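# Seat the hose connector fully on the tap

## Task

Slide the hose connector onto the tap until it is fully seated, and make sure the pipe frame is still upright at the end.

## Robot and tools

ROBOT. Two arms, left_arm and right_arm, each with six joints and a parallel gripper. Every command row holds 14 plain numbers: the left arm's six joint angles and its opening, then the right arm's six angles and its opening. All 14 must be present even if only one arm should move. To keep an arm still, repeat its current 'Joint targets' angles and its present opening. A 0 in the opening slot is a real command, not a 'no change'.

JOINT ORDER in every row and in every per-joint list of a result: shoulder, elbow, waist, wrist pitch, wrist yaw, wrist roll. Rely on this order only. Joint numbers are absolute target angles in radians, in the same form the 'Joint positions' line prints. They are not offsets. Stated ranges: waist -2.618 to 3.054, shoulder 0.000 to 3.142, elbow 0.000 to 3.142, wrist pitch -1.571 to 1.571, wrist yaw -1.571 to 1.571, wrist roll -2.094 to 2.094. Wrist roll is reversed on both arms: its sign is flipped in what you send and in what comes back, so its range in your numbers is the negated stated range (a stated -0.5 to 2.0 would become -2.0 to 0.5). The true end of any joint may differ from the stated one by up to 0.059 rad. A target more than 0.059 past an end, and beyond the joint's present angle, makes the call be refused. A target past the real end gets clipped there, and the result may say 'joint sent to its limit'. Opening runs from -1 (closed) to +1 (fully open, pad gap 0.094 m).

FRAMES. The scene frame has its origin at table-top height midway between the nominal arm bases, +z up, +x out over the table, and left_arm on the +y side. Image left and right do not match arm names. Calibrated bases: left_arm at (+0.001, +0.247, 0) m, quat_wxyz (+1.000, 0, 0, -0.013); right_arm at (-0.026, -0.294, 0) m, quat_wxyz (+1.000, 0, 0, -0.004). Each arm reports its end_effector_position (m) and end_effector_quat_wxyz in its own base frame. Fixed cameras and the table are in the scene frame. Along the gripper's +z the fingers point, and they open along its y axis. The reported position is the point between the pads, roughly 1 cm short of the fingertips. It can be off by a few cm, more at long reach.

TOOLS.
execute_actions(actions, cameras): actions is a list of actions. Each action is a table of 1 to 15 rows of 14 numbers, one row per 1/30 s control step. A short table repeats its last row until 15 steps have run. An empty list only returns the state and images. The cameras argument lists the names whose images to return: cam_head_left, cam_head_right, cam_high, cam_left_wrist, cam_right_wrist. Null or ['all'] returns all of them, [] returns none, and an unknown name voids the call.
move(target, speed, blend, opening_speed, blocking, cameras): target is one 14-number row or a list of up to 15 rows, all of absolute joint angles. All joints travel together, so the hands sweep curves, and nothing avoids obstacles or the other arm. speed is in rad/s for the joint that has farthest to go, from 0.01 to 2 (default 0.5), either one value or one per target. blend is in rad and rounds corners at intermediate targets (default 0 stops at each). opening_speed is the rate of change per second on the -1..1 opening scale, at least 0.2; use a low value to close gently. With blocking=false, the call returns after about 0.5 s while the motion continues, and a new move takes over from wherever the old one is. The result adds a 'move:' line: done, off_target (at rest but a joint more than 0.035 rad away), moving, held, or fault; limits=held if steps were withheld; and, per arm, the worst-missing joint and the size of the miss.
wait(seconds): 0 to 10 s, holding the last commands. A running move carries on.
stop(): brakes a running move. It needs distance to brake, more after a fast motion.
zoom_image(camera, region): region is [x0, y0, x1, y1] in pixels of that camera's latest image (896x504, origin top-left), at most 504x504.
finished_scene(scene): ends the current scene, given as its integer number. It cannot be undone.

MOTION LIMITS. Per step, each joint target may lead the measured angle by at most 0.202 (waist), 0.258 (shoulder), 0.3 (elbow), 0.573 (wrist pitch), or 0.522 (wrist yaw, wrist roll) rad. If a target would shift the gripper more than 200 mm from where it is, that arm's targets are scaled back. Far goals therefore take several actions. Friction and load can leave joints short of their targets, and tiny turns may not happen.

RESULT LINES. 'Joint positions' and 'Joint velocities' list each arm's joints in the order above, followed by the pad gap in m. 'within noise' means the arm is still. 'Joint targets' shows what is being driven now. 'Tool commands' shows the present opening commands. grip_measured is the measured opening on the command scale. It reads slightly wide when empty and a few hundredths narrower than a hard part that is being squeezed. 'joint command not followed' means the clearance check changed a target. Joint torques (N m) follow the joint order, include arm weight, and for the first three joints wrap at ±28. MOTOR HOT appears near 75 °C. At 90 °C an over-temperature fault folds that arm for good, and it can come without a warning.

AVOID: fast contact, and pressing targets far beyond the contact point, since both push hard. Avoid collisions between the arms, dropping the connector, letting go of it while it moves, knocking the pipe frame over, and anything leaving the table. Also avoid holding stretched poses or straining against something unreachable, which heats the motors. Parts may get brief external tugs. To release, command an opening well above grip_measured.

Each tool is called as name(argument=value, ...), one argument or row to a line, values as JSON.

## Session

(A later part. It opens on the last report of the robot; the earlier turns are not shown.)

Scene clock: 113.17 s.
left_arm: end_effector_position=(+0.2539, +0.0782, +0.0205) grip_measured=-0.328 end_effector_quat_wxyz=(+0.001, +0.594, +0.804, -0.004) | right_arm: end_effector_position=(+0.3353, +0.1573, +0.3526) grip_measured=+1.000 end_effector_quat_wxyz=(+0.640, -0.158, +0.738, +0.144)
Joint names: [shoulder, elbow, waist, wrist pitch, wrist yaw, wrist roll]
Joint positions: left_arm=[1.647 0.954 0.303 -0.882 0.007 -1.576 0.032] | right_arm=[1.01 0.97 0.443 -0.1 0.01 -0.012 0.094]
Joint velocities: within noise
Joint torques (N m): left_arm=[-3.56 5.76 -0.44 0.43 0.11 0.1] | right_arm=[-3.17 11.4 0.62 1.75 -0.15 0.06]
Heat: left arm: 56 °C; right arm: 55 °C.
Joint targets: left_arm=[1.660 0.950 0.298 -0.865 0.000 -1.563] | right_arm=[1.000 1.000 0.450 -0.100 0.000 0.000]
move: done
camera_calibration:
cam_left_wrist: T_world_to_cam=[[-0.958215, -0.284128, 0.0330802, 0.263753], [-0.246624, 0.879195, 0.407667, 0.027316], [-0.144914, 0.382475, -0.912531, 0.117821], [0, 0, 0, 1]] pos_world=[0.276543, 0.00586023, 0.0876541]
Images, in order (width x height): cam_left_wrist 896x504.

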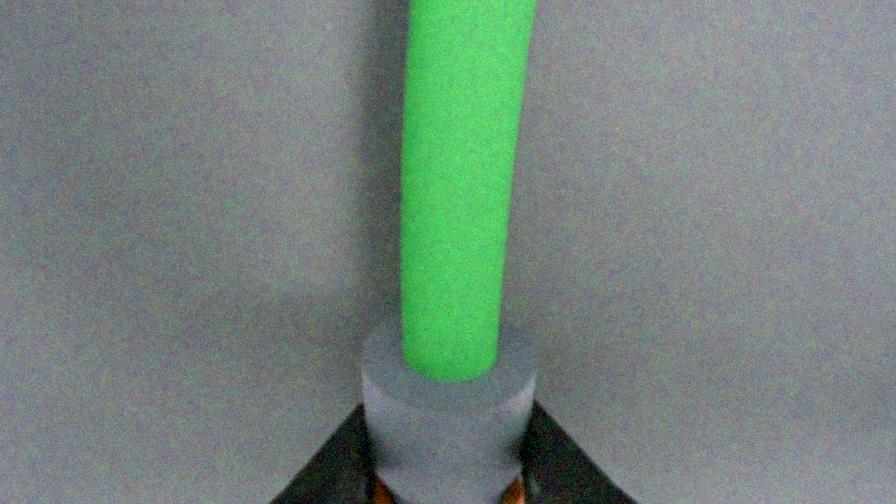

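move(
  target=[
    [1.565,1.398,0.30,-1.40,0,-1.57,-0.95,1.0,1.0,0.45,-0.1,0,0,1],
    [1.3,1.2,0.2,-0.7,0.9,-1.8,-0.95,1.0,1.0,0.45,-0.1,0,0,1],
    [1.6,1.1,0.025,0.9,1.56,-2.01,-0.95,1.0,1.0,0.45,-0.1,0,0,1],
    [2.104,1.192,0.025,1.437,1.56,-2.01,-0.95,1.0,1.0,0.45,-0.1,0,0,1],
  ],
  speed=[0.3,0.45,0.45,0.35],
  blend=0.15,
)

move(
  target=[2.104,1.192,0.025,1.437,1.56,-2.01,-0.95,1.0,1.0,0.45,-0.1,0,0,1],
  speed=0.35,
)

zoom_image(
  camera="cam_right_wrist",
  region=[100, 60, 400, 360],
)

zoom_image(
  camera="cam_head_left",
  region=[380, 30, 510, 160],
)

zoom_image(
  camera="cam_high",
  region=[420, 160, 520, 240],
)

Scene clock: 128.00 s.
left_arm: end_effector_position=(+0.4241, -0.1579, +0.2196) grip_measured=-0.328 end_effector_quat_wxyz=(+0.633, +0.642, -0.281, +0.329) | right_arm: end_effector_position=(+0.3353, +0.1573, +0.3526) grip_measured=+1.000 end_effector_quat_wxyz=(+0.640, -0.158, +0.738, +0.144)
Joint names: [shoulder, elbow, waist, wrist pitch, wrist yaw, wrist roll]
Joint positions: left_arm=[2.092 1.168 0.033 1.394 1.533 -1.994 0.032] | right_arm=[1.01 0.97 0.443 -0.1 0.01 -0.012 0.094]
Joint velocities: within noise
Joint torques (N m): left_arm=[-6.64 8.47 -0.72 1.66 0.09 -0.18] | right_arm=[-3.15 11.41 0.59 1.75 -0.15 0.06]
Heat: left arm: 56 °C; right arm: 56 °C.
Joint targets: left_arm=[2.104 1.192 0.025 1.437 1.557 -2.010] | right_arm=[1.000 1.000 0.450 -0.100 0.000 0.000]
joint sent to its limit (left arm) — the wrist yaw, upper limit.
move: off_target (left_arm); joint sent to its limit at target 3; left_arm: the wrist pitch is farthest, 0.043 rad from its target
camera_calibration:
cam_left_wrist: T_world_to_cam=[[0.781094, 0.0701637, -0.620459, -0.185071], [0.525742, 0.462196, 0.714122, -0.265034], [0.336879, -0.883998, 0.324131, -0.261384], [0, 0, 0, 1]] pos_world=[0.371952, -0.0955797, 0.15916]
cam_right_wrist: T_world_to_cam=[[0.40081, -0.915992, -0.0176116, 0.0146778], [-0.497416, -0.20143, -0.843803, 0.538091], [0.769369, 0.346965, -0.536364, -0.0372191], [0, 0, 0, 1]] pos_world=[0.290407, 0.134746, 0.434339]

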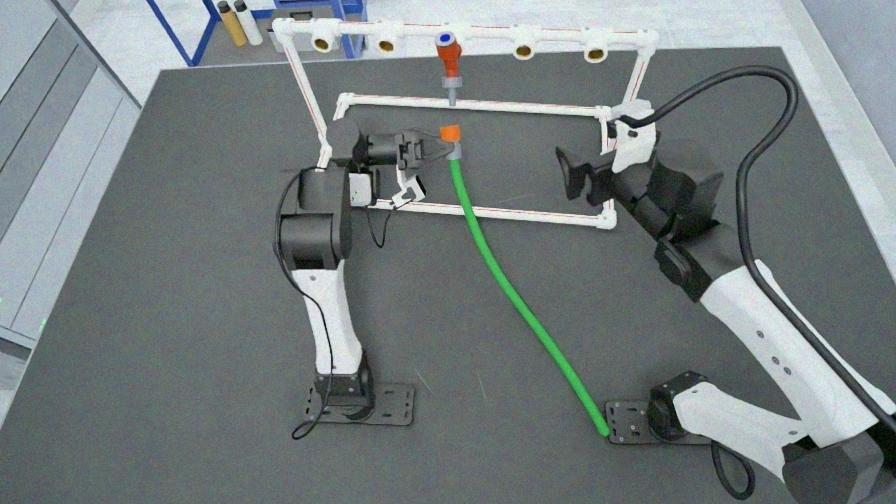

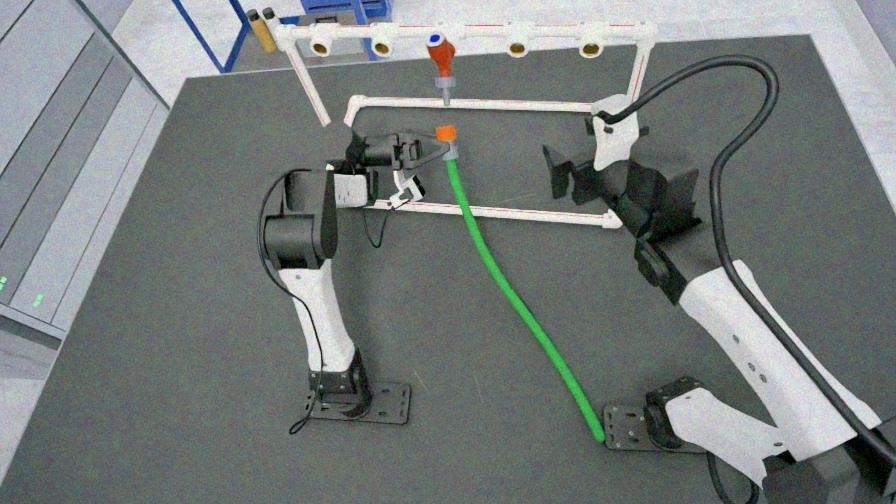

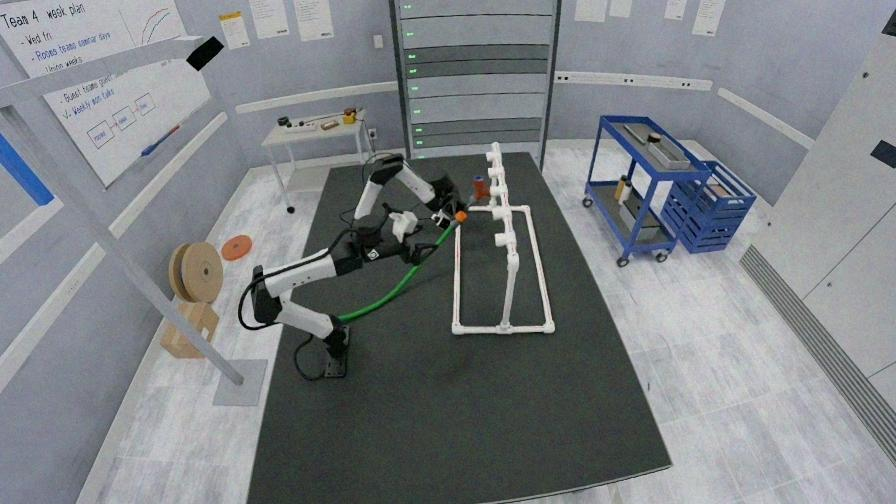

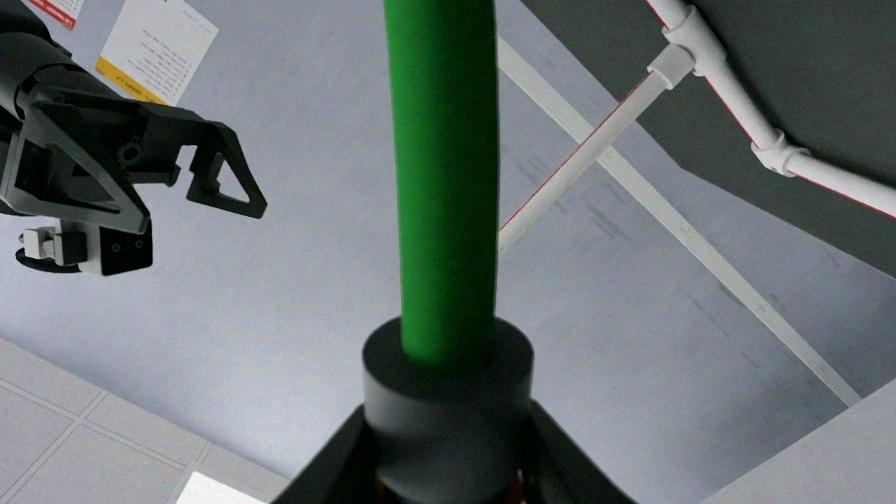

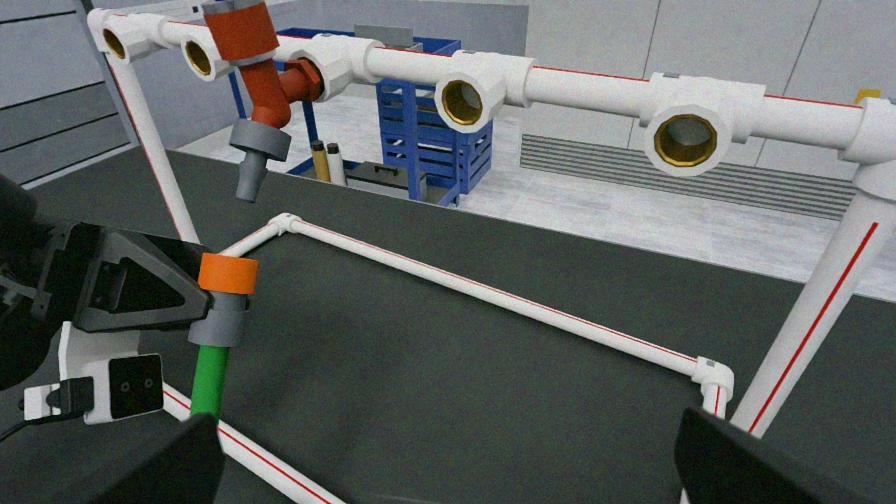

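Scene clock: 128.70 s.
left_arm: end_effector_position=(+0.4241, -0.1579, +0.2197) grip_measured=-0.328 end_effector_quat_wxyz=(+0.633, +0.642, -0.281, +0.329) | right_arm: end_effector_position=(+0.3353, +0.1573, +0.3526) grip_measured=+1.000 end_effector_quat_wxyz=(+0.640, -0.158, +0.738, +0.144)
Joint names: [shoulder, elbow, waist, wrist pitch, wrist yaw, wrist roll]
Joint positions: left_arm=[2.092 1.168 0.033 1.394 1.533 -1.994 0.032] | right_arm=[1.01 0.97 0.443 -0.1 0.01 -0.012 0.094]
Joint velocities: within noise
Joint torques (N m): left_arm=[-6.69 8.43 -0.72 1.65 0.11 -0.16] | right_arm=[-3.15 11.41 0.62 1.74 -0.15 0.06]
Heat: left arm: 56 °C; right arm: 56 °C.
Joint targets: left_arm=[2.104 1.192 0.025 1.437 1.557 -2.010] | right_arm=[1.000 1.000 0.450 -0.100 0.000 0.000]
joint sent to its limit (left arm) — the wrist yaw, upper limit.
move: off_target (left_arm); left_arm: the wrist pitch is farthest, 0.043 rad from its target
camera_calibration:
cam_left_wrist: T_world_to_cam=[[0.781567, 0.0701793, -0.619861, -0.185344], [0.525197, 0.462178, 0.714534, -0.26492], [0.336632, -0.884006, 0.324365, -0.261341], [0, 0, 0, 1]] pos_world=[0.37197, -0.0955791, 0.159177]
cam_right_wrist: T_world_to_cam=[[0.40081, -0.915992, -0.0176116, 0.0146778], [-0.497416, -0.20143, -0.843803, 0.538091], [0.769369, 0.346965, -0.536364, -0.0372191], [0, 0, 0, 1]] pos_world=[0.290407, 0.134746, 0.434339]

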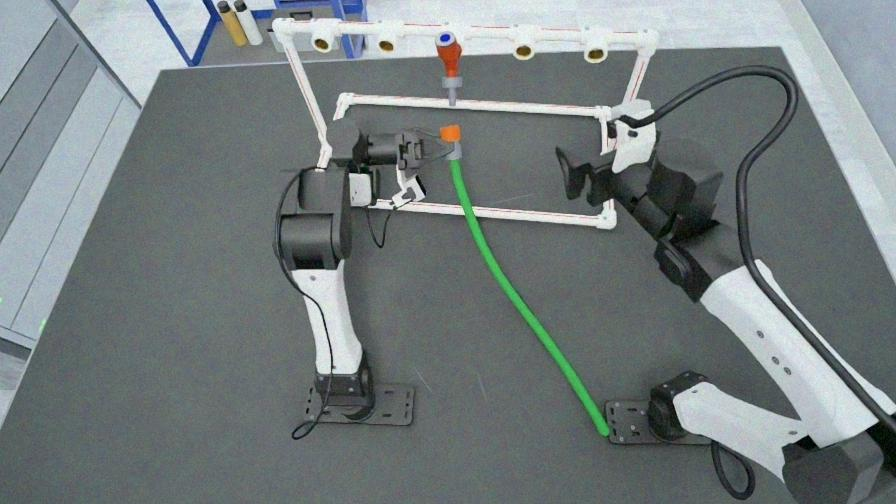

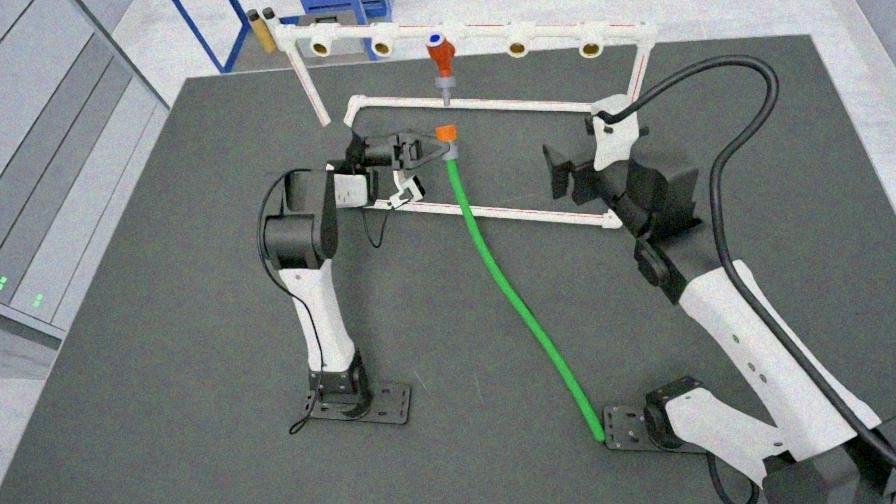

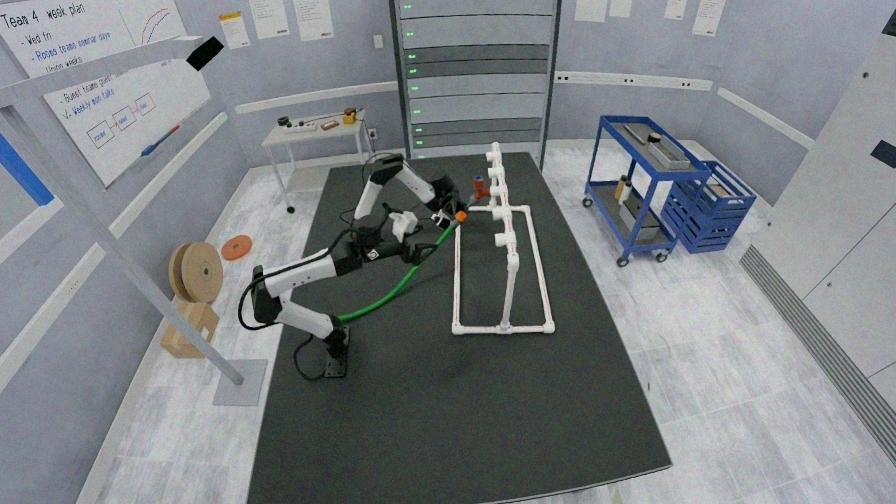

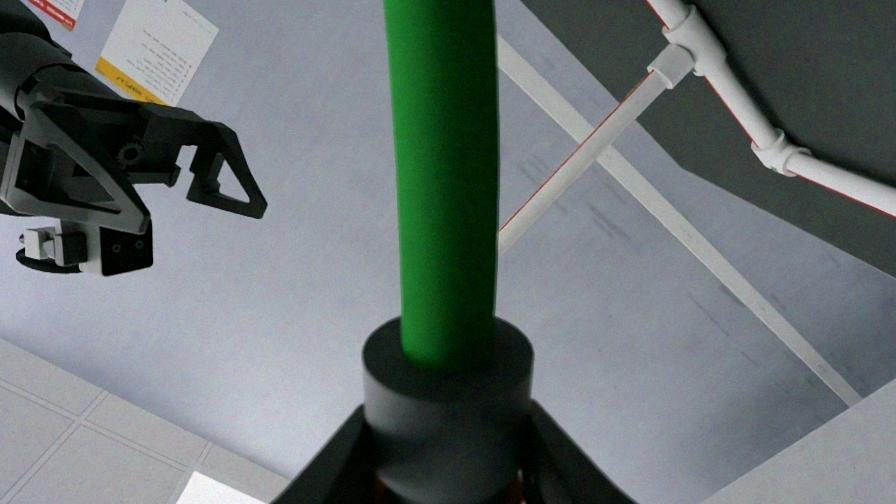

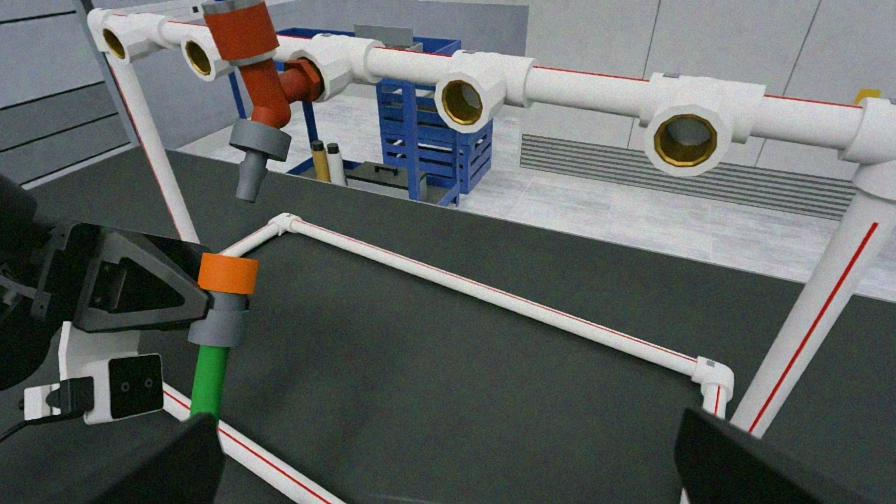

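Scaled by 1.680 from the camera's 896x504 image, which has a finer 1280x720 frame.

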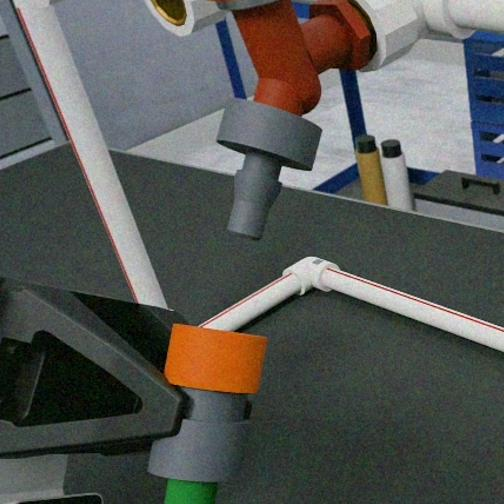

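Scaled by 3.877 from the camera's 896x504 image, which has a finer 1280x720 frame.

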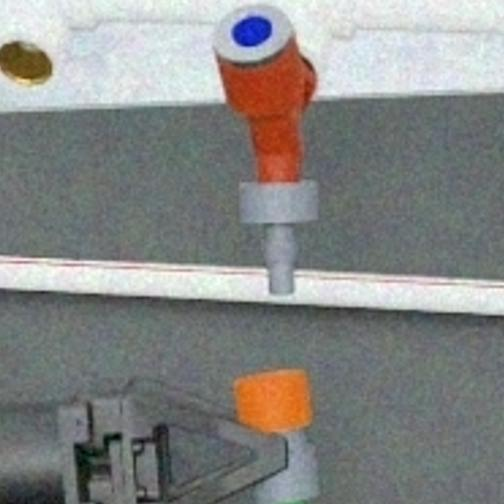

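Scaled by 5.040 from the camera's 896x504 image, which has a finer 1280x720 frame.

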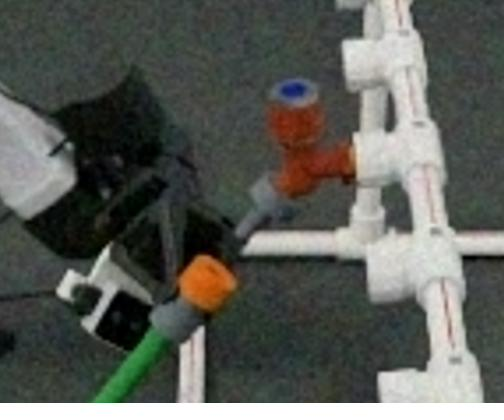

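move(
  target=[2.07,1.31,0.012,1.295,1.575,-2.01,-0.95,1.0,1.0,0.45,-0.1,0,0,1],
  speed=0.2,
  cameras=["cam_right_wrist","cam_head_left","cam_high"],
)

zoom_image(
  camera="cam_right_wrist",
  region=[150, 80, 350, 330],
)

zoom_image(
  camera="cam_head_left",
  region=[400, 50, 500, 150],
)

zoom_image(
  camera="cam_high",
  region=[430, 170, 510, 230],
)

Scene clock: 144.10 s.
left_arm: end_effector_position=(+0.4363, -0.1648, +0.2423) grip_measured=-0.328 end_effector_quat_wxyz=(+0.635, +0.639, -0.292, +0.321) | right_arm: end_effector_position=(+0.3353, +0.1573, +0.3526) grip_measured=+1.000 end_effector_quat_wxyz=(+0.639, -0.158, +0.738, +0.144)
Joint names: [shoulder, elbow, waist, wrist pitch, wrist yaw, wrist roll]
Joint positions: left_arm=[2.092 1.282 0.016 1.285 1.545 -1.994 0.032] | right_arm=[1.01 0.97 0.443 -0.101 0.01 -0.012 0.094]
Joint velocities: within noise
Joint torques (N m): left_arm=[-9.59 9.17 -0.32 1.25 -0.05 -0.17] | right_arm=[-3.17 11.4 0.61 1.74 -0.15 0.06]
Heat: left arm: 58 °C; right arm: 56 °C.
Joint targets: left_arm=[2.070 1.310 0.012 1.295 1.558 -2.010] | right_arm=[1.000 1.000 0.450 -0.100 0.000 0.000]
joint sent to its limit (left arm) — the wrist yaw, upper limit.
move: done
camera_calibration:
cam_right_wrist: T_world_to_cam=[[0.400804, -0.915995, -0.0176, 0.0146741], [-0.497706, -0.201568, -0.843599, 0.538053], [0.769185, 0.346877, -0.536686, -0.0370685], [0, 0, 0, 1]] pos_world=[0.290424, 0.134754, 0.434265]
Images, in order (width x height): cam_head_left 896x504, cam_high 896x504, cam_right_wrist 896x504.

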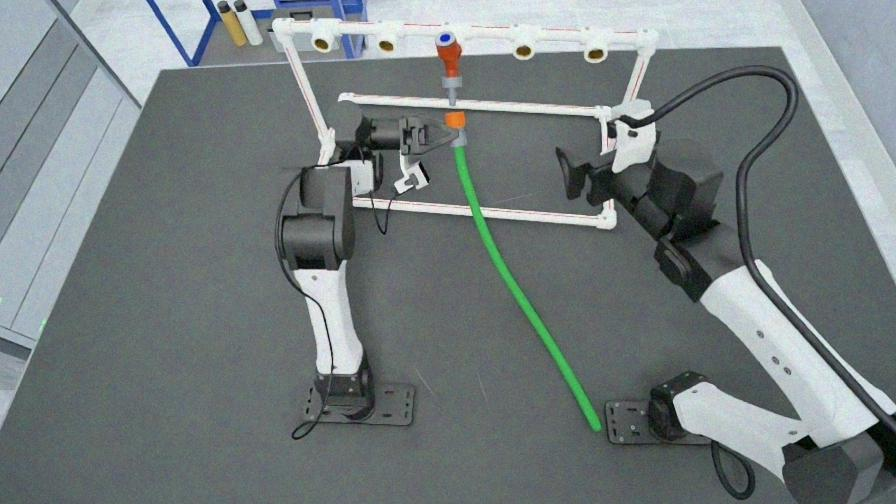

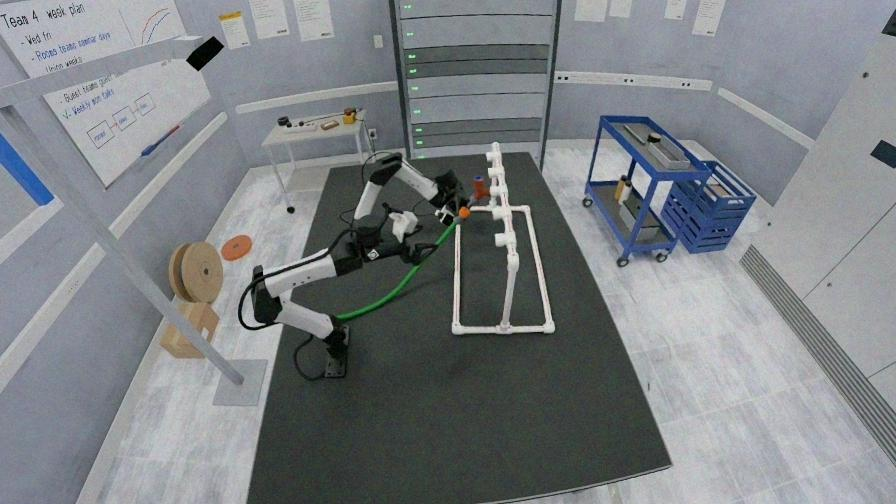

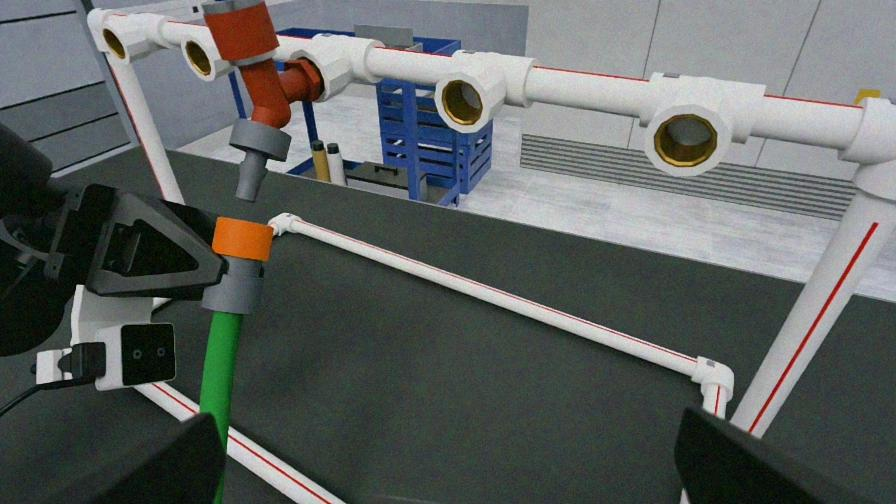

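Scaled by 2.016 from the camera's 896x504 image, which has a finer 1280x720 frame.

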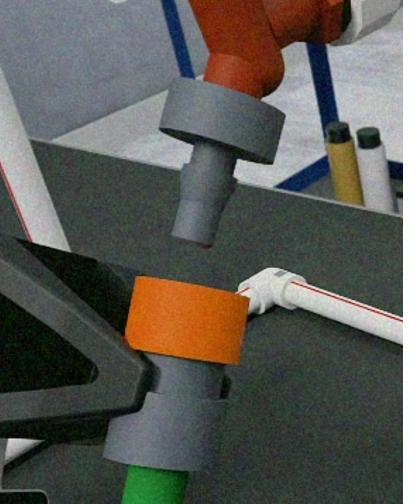

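Scaled by 5.040 from the camera's 896x504 image, which has a finer 1280x720 frame.

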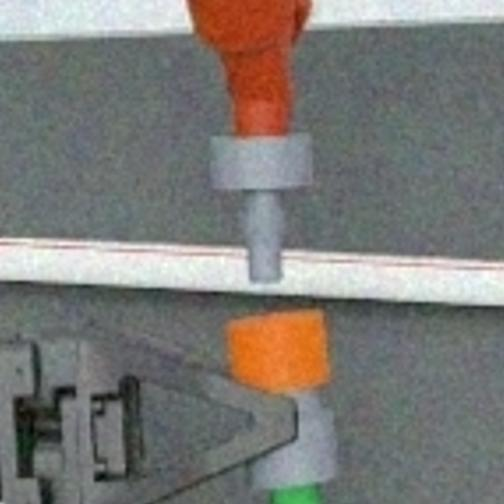

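Scaled by 6.300 from the camera's 896x504 image, which has a finer 1280x720 frame.

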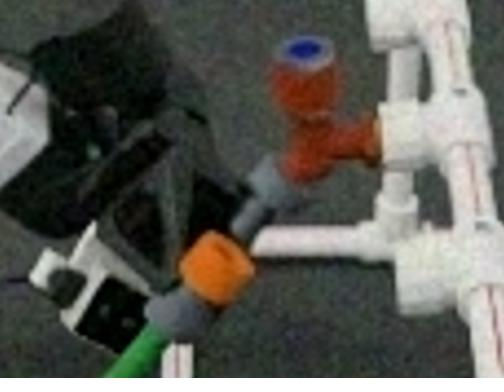

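move(
  target=[2.07,1.31,0.026,1.295,1.558,-2.01,-0.95,1.0,1.0,0.45,-0.1,0,0,1],
  speed=0.1,
  cameras=["cam_head_left","cam_right_wrist","cam_left_wrist"],
)

zoom_image(
  camera="cam_head_left",
  region=[400, 50, 500, 150],
)

zoom_image(
  camera="cam_right_wrist",
  region=[300, 60, 500, 260],
)

Scene clock: 161.87 s.
left_arm: end_effector_position=(+0.4363, -0.1648, +0.2422) grip_measured=-0.328 end_effector_quat_wxyz=(+0.635, +0.639, -0.292, +0.321) | right_arm: end_effector_position=(+0.3353, +0.1573, +0.3526) grip_measured=+1.000 end_effector_quat_wxyz=(+0.639, -0.158, +0.738, +0.144)
Joint names: [shoulder, elbow, waist, wrist pitch, wrist yaw, wrist roll]
Joint positions: left_arm=[2.092 1.282 0.016 1.283 1.545 -1.994 0.032] | right_arm=[1.01 0.97 0.443 -0.101 0.01 -0.012 0.094]
Joint velocities: within noise
Joint torques (N m): left_arm=[-9.61 9.17 0.84 1.25 -0.04 -0.15] | right_arm=[-3.15 11.41 0.62 1.75 -0.15 0.06]
Heat: left arm: 58 °C; right arm: 57 °C.
Joint targets: left_arm=[2.070 1.310 0.026 1.295 1.558 -2.010] | right_arm=[1.000 1.000 0.450 -0.100 0.000 0.000]
move: done
camera_calibration:
cam_left_wrist: T_world_to_cam=[[0.785044, 0.052151, -0.617241, -0.185545], [0.53548, 0.443784, 0.718551, -0.292775], [0.311395, -0.894615, 0.320464, -0.268693], [0, 0, 0, 1]] pos_world=[0.386106, -0.100772, 0.181954]
cam_right_wrist: T_world_to_cam=[[0.400804, -0.915995, -0.0176, 0.0146741], [-0.497706, -0.201568, -0.843599, 0.538053], [0.769185, 0.346877, -0.536686, -0.0370685], [0, 0, 0, 1]] pos_world=[0.290424, 0.134754, 0.434265]
Images, in order (width x height): cam_head_left 896x504, cam_left_wrist 896x504, cam_right_wrist 896x504.

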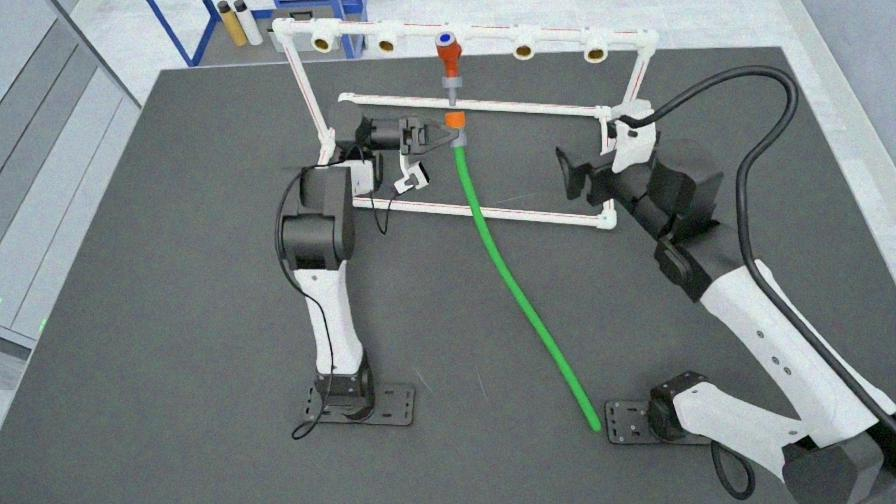

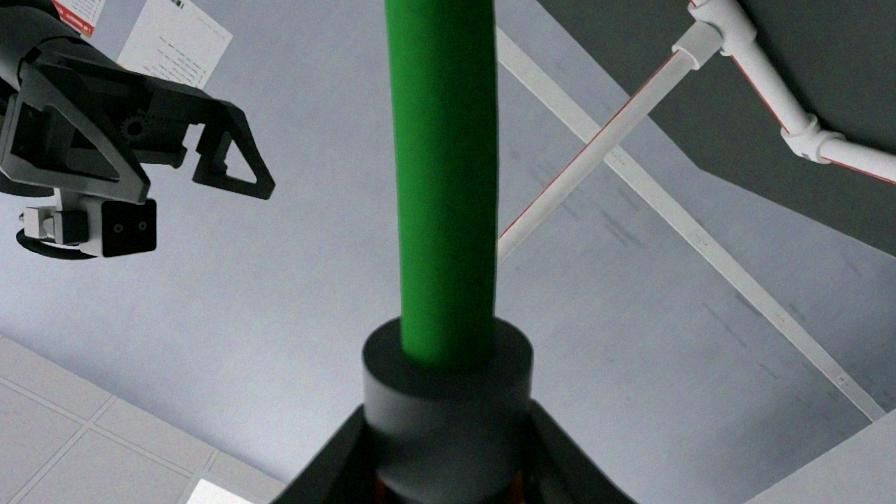

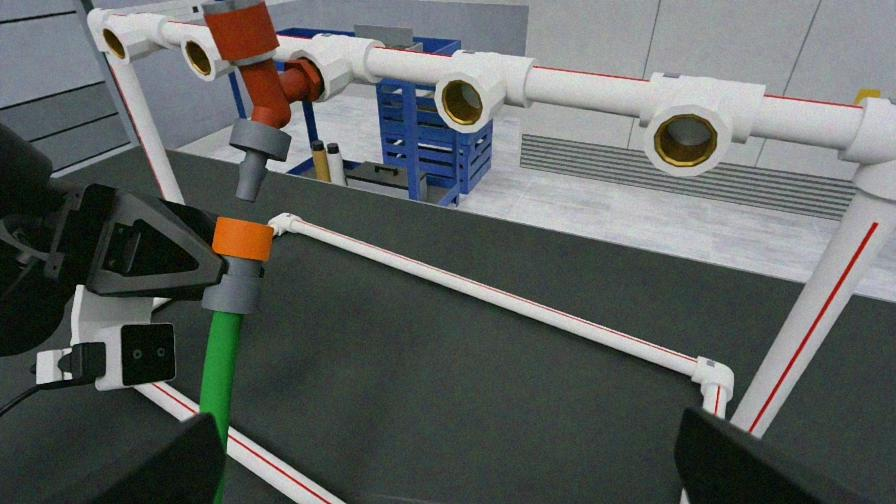

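Scaled by 5.040 from the camera's 896x504 image, which has a finer 1280x720 frame.

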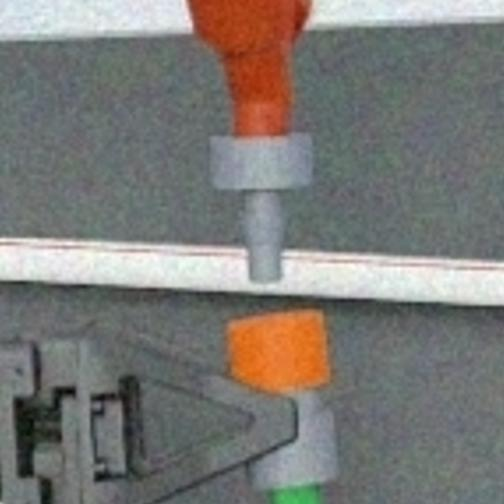

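Scaled by 2.520 from the camera's 896x504 image, which has a finer 1280x720 frame.

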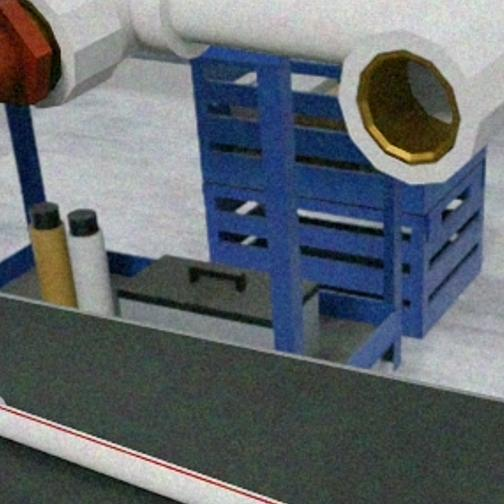

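move(
  target=[2.07,1.31,0.038,1.295,1.558,-2.01,-0.95,1.0,1.0,0.45,-0.1,0,0,1],
  speed=0.1,
  cameras=["cam_head_left","cam_head_right","cam_right_wrist","cam_high"],
)

zoom_image(
  camera="cam_head_left",
  region=[400, 50, 500, 150],
)

zoom_image(
  camera="cam_right_wrist",
  region=[160, 120, 360, 320],
)

Scene clock: 171.60 s.
left_arm: end_effector_position=(+0.4386, -0.1588, +0.2422) grip_measured=-0.328 end_effector_quat_wxyz=(+0.633, +0.641, -0.287, +0.325) | right_arm: end_effector_position=(+0.3353, +0.1573, +0.3526) grip_measured=+1.000 end_effector_quat_wxyz=(+0.639, -0.158, +0.738, +0.144)
Joint names: [shoulder, elbow, waist, wrist pitch, wrist yaw, wrist roll]
Joint positions: left_arm=[2.092 1.282 0.03 1.283 1.545 -1.994 0.032] | right_arm=[1.01 0.97 0.443 -0.101 0.01 -0.012 0.094]
Joint velocities: within noise
Joint torques (N m): left_arm=[-9.61 9.1 0.65 1.27 -0.04 -0.17] | right_arm=[-3.14 11.4 0.61 1.74 -0.14 0.06]
Heat: left arm: 59 °C; right arm: 57 °C.
Joint targets: left_arm=[2.070 1.310 0.038 1.295 1.558 -2.010] | right_arm=[1.000 1.000 0.450 -0.100 0.000 0.000]
move: done
camera_calibration:
cam_right_wrist: T_world_to_cam=[[0.400804, -0.915995, -0.0176, 0.0146741], [-0.497706, -0.201568, -0.843599, 0.538053], [0.769185, 0.346877, -0.536686, -0.0370685], [0, 0, 0, 1]] pos_world=[0.290424, 0.134754, 0.434265]
Images, in order (width x height): cam_head_left 896x504, cam_head_right 896x504, cam_high 896x504, cam_right_wrist 896x504.

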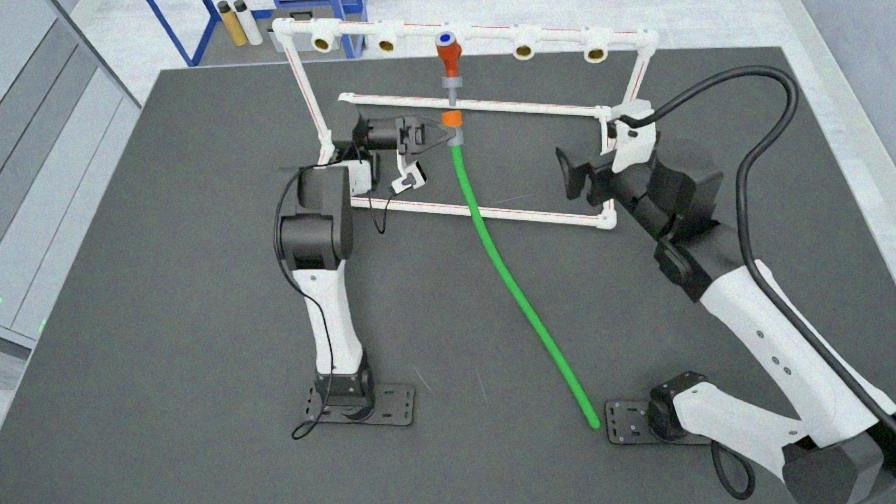

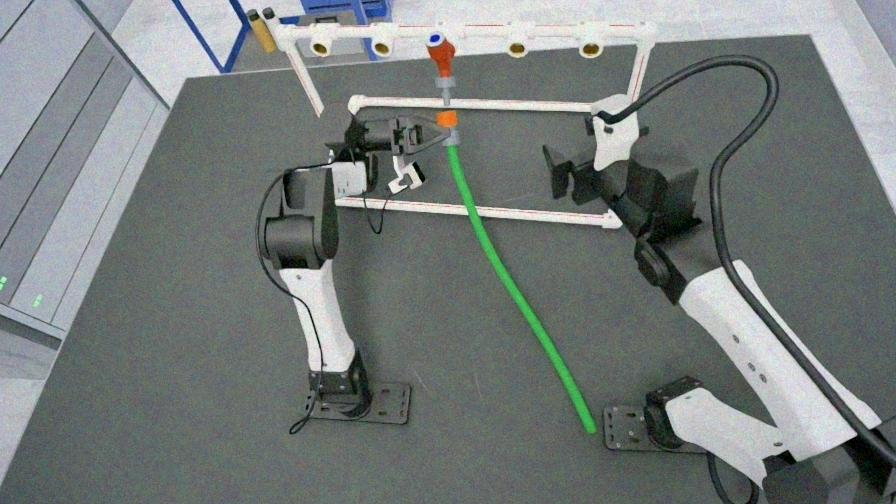

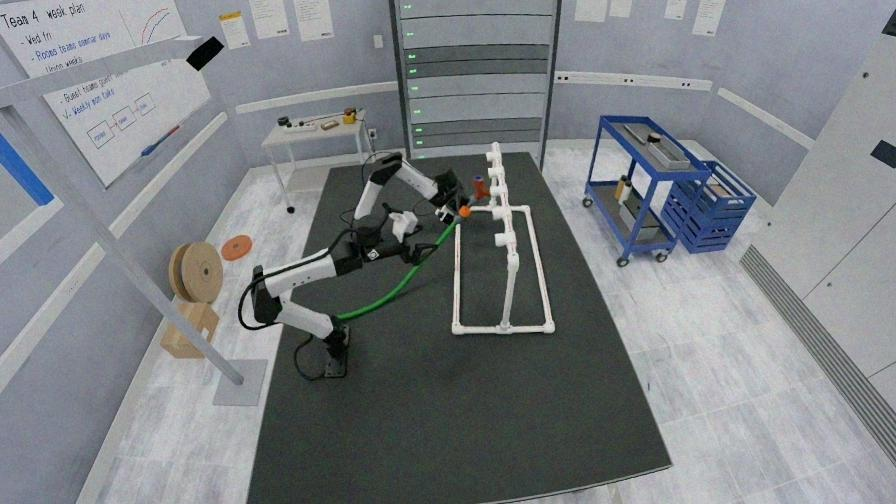

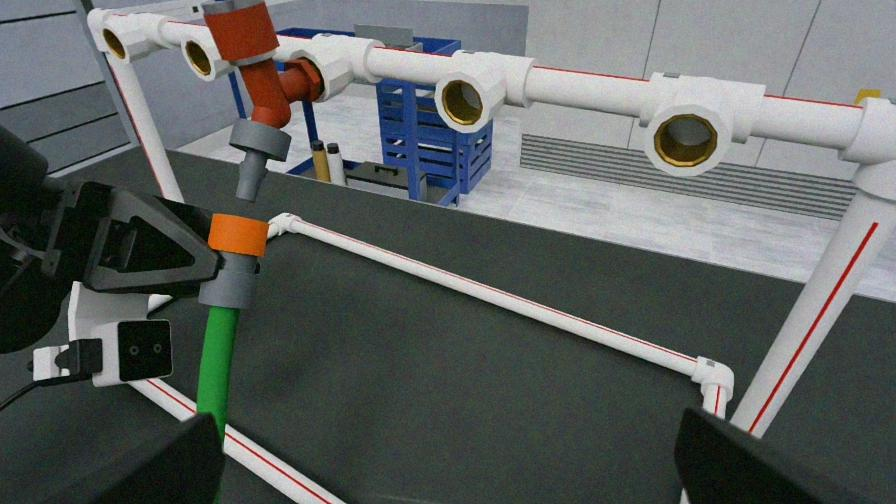

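Scaled by 5.040 from the camera's 896x504 image, which has a finer 1280x720 frame.

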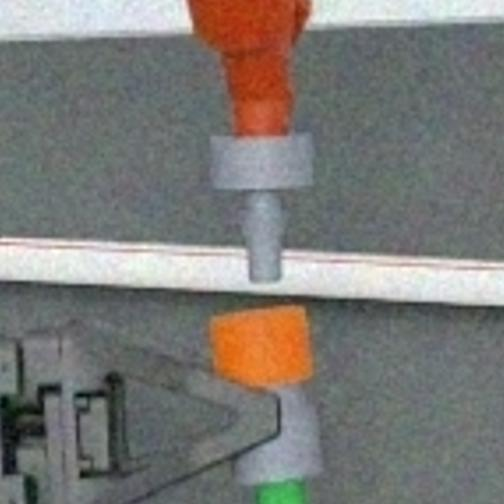

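Scaled by 2.520 from the camera's 896x504 image, which has a finer 1280x720 frame.

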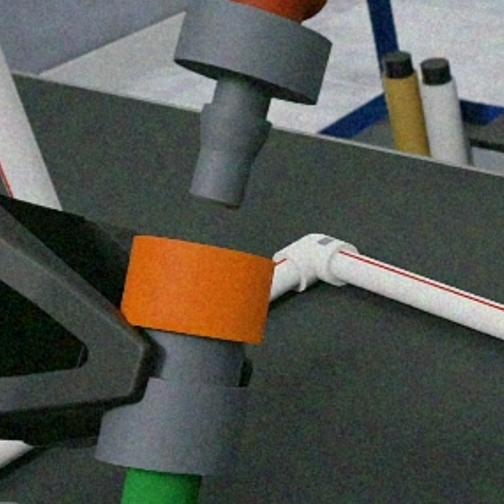

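zoom_image(
  camera="cam_high",
  region=[440, 165, 520, 235],
)

zoom_image(
  camera="cam_head_right",
  region=[400, 50, 500, 150],
)

Scaled by 6.300 from the camera's 896x504 image, which has a finer 1280x720 frame.

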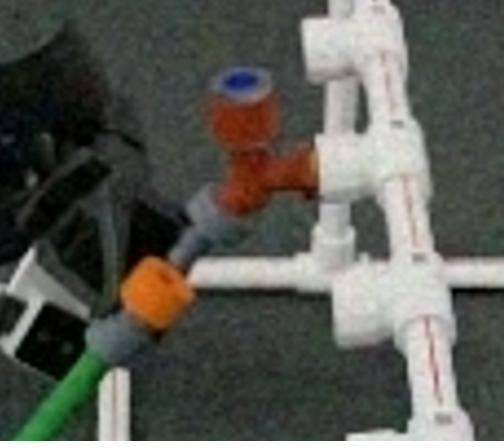

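Scaled by 5.040 from the camera's 896x504 image, which has a finer 1280x720 frame.

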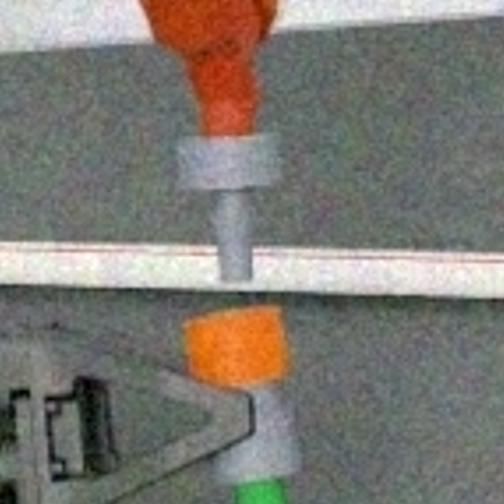

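move(
  target=[2.07,1.31,0.033,1.295,1.558,-2.01,-0.95,1.756,1.42,0.646,0.375,0.396,-1.571,1],
  speed=0.6,
  cameras=["cam_head_left","cam_high","cam_right_wrist"],
)

zoom_image(
  camera="cam_high",
  region=[400, 145, 540, 245],
)

Scene clock: 189.10 s.
left_arm: end_effector_position=(+0.4386, -0.1588, +0.2422) grip_measured=-0.328 end_effector_quat_wxyz=(+0.633, +0.641, -0.287, +0.325) | right_arm: end_effector_position=(+0.4807, +0.2775, +0.3394) grip_measured=+1.000 end_effector_quat_wxyz=(+0.435, +0.430, +0.565, +0.554)
Joint names: [shoulder, elbow, waist, wrist pitch, wrist yaw, wrist roll]
Joint positions: left_arm=[2.092 1.282 0.03 1.283 1.545 -1.994 0.032] | right_arm=[1.752 1.387 0.64 0.355 0.385 -1.559 0.094]
Joint velocities: within noise
Joint torques (N m): left_arm=[-9.63 9.14 0.2 1.29 -0.03 -0.16] | right_arm=[-7.99 11.66 0.49 1.84 0.1 -0.15]
Heat: left arm: 59 °C; right arm: 57 °C.
Joint targets: left_arm=[2.070 1.310 0.033 1.295 1.557 -2.010] | right_arm=[1.756 1.420 0.646 0.375 0.396 -1.571]
move: done
camera_calibration:
cam_right_wrist: T_world_to_cam=[[-0.0249609, -0.0126117, -0.999609, 0.353571], [-0.628679, 0.777642, 0.00588729, 0.126468], [0.777264, 0.62858, -0.0273394, -0.452545], [0, 0, 0, 1]] pos_world=[0.44008, 0.190573, 0.340316]
Images, in order (width x height): cam_head_left 896x504, cam_high 896x504, cam_right_wrist 896x504.

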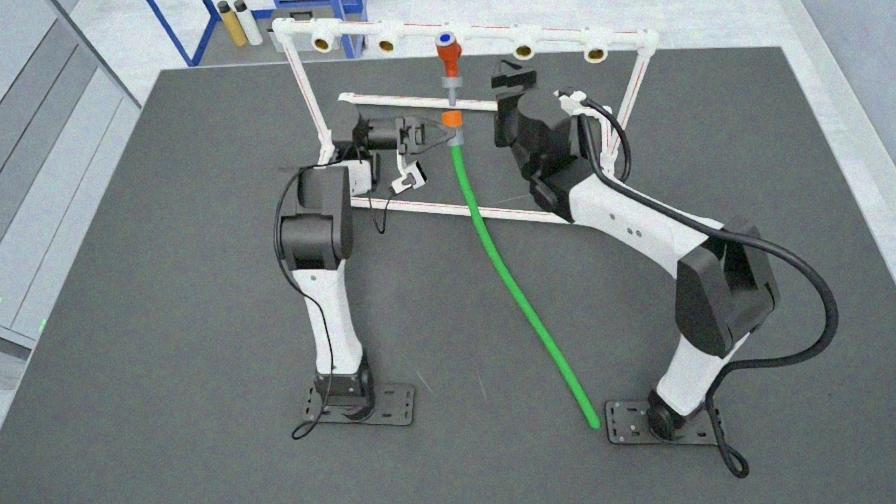

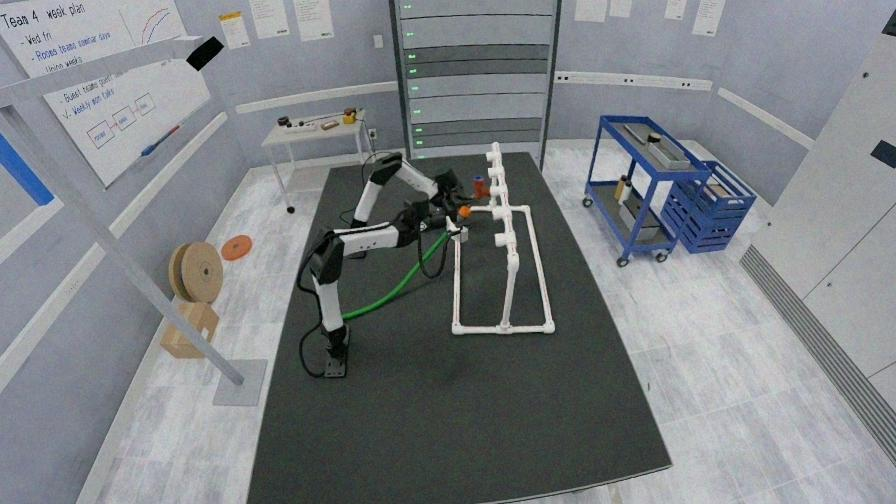

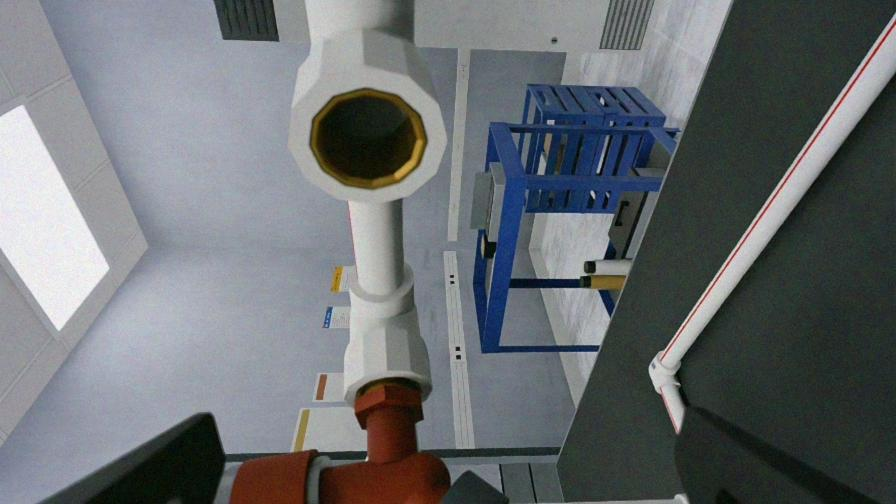

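Scaled by 3.600 from the camera's 896x504 image, which has a finer 1280x720 frame.

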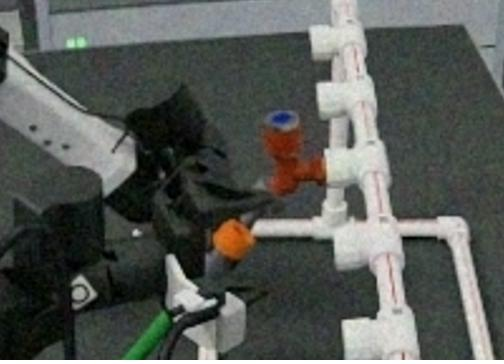

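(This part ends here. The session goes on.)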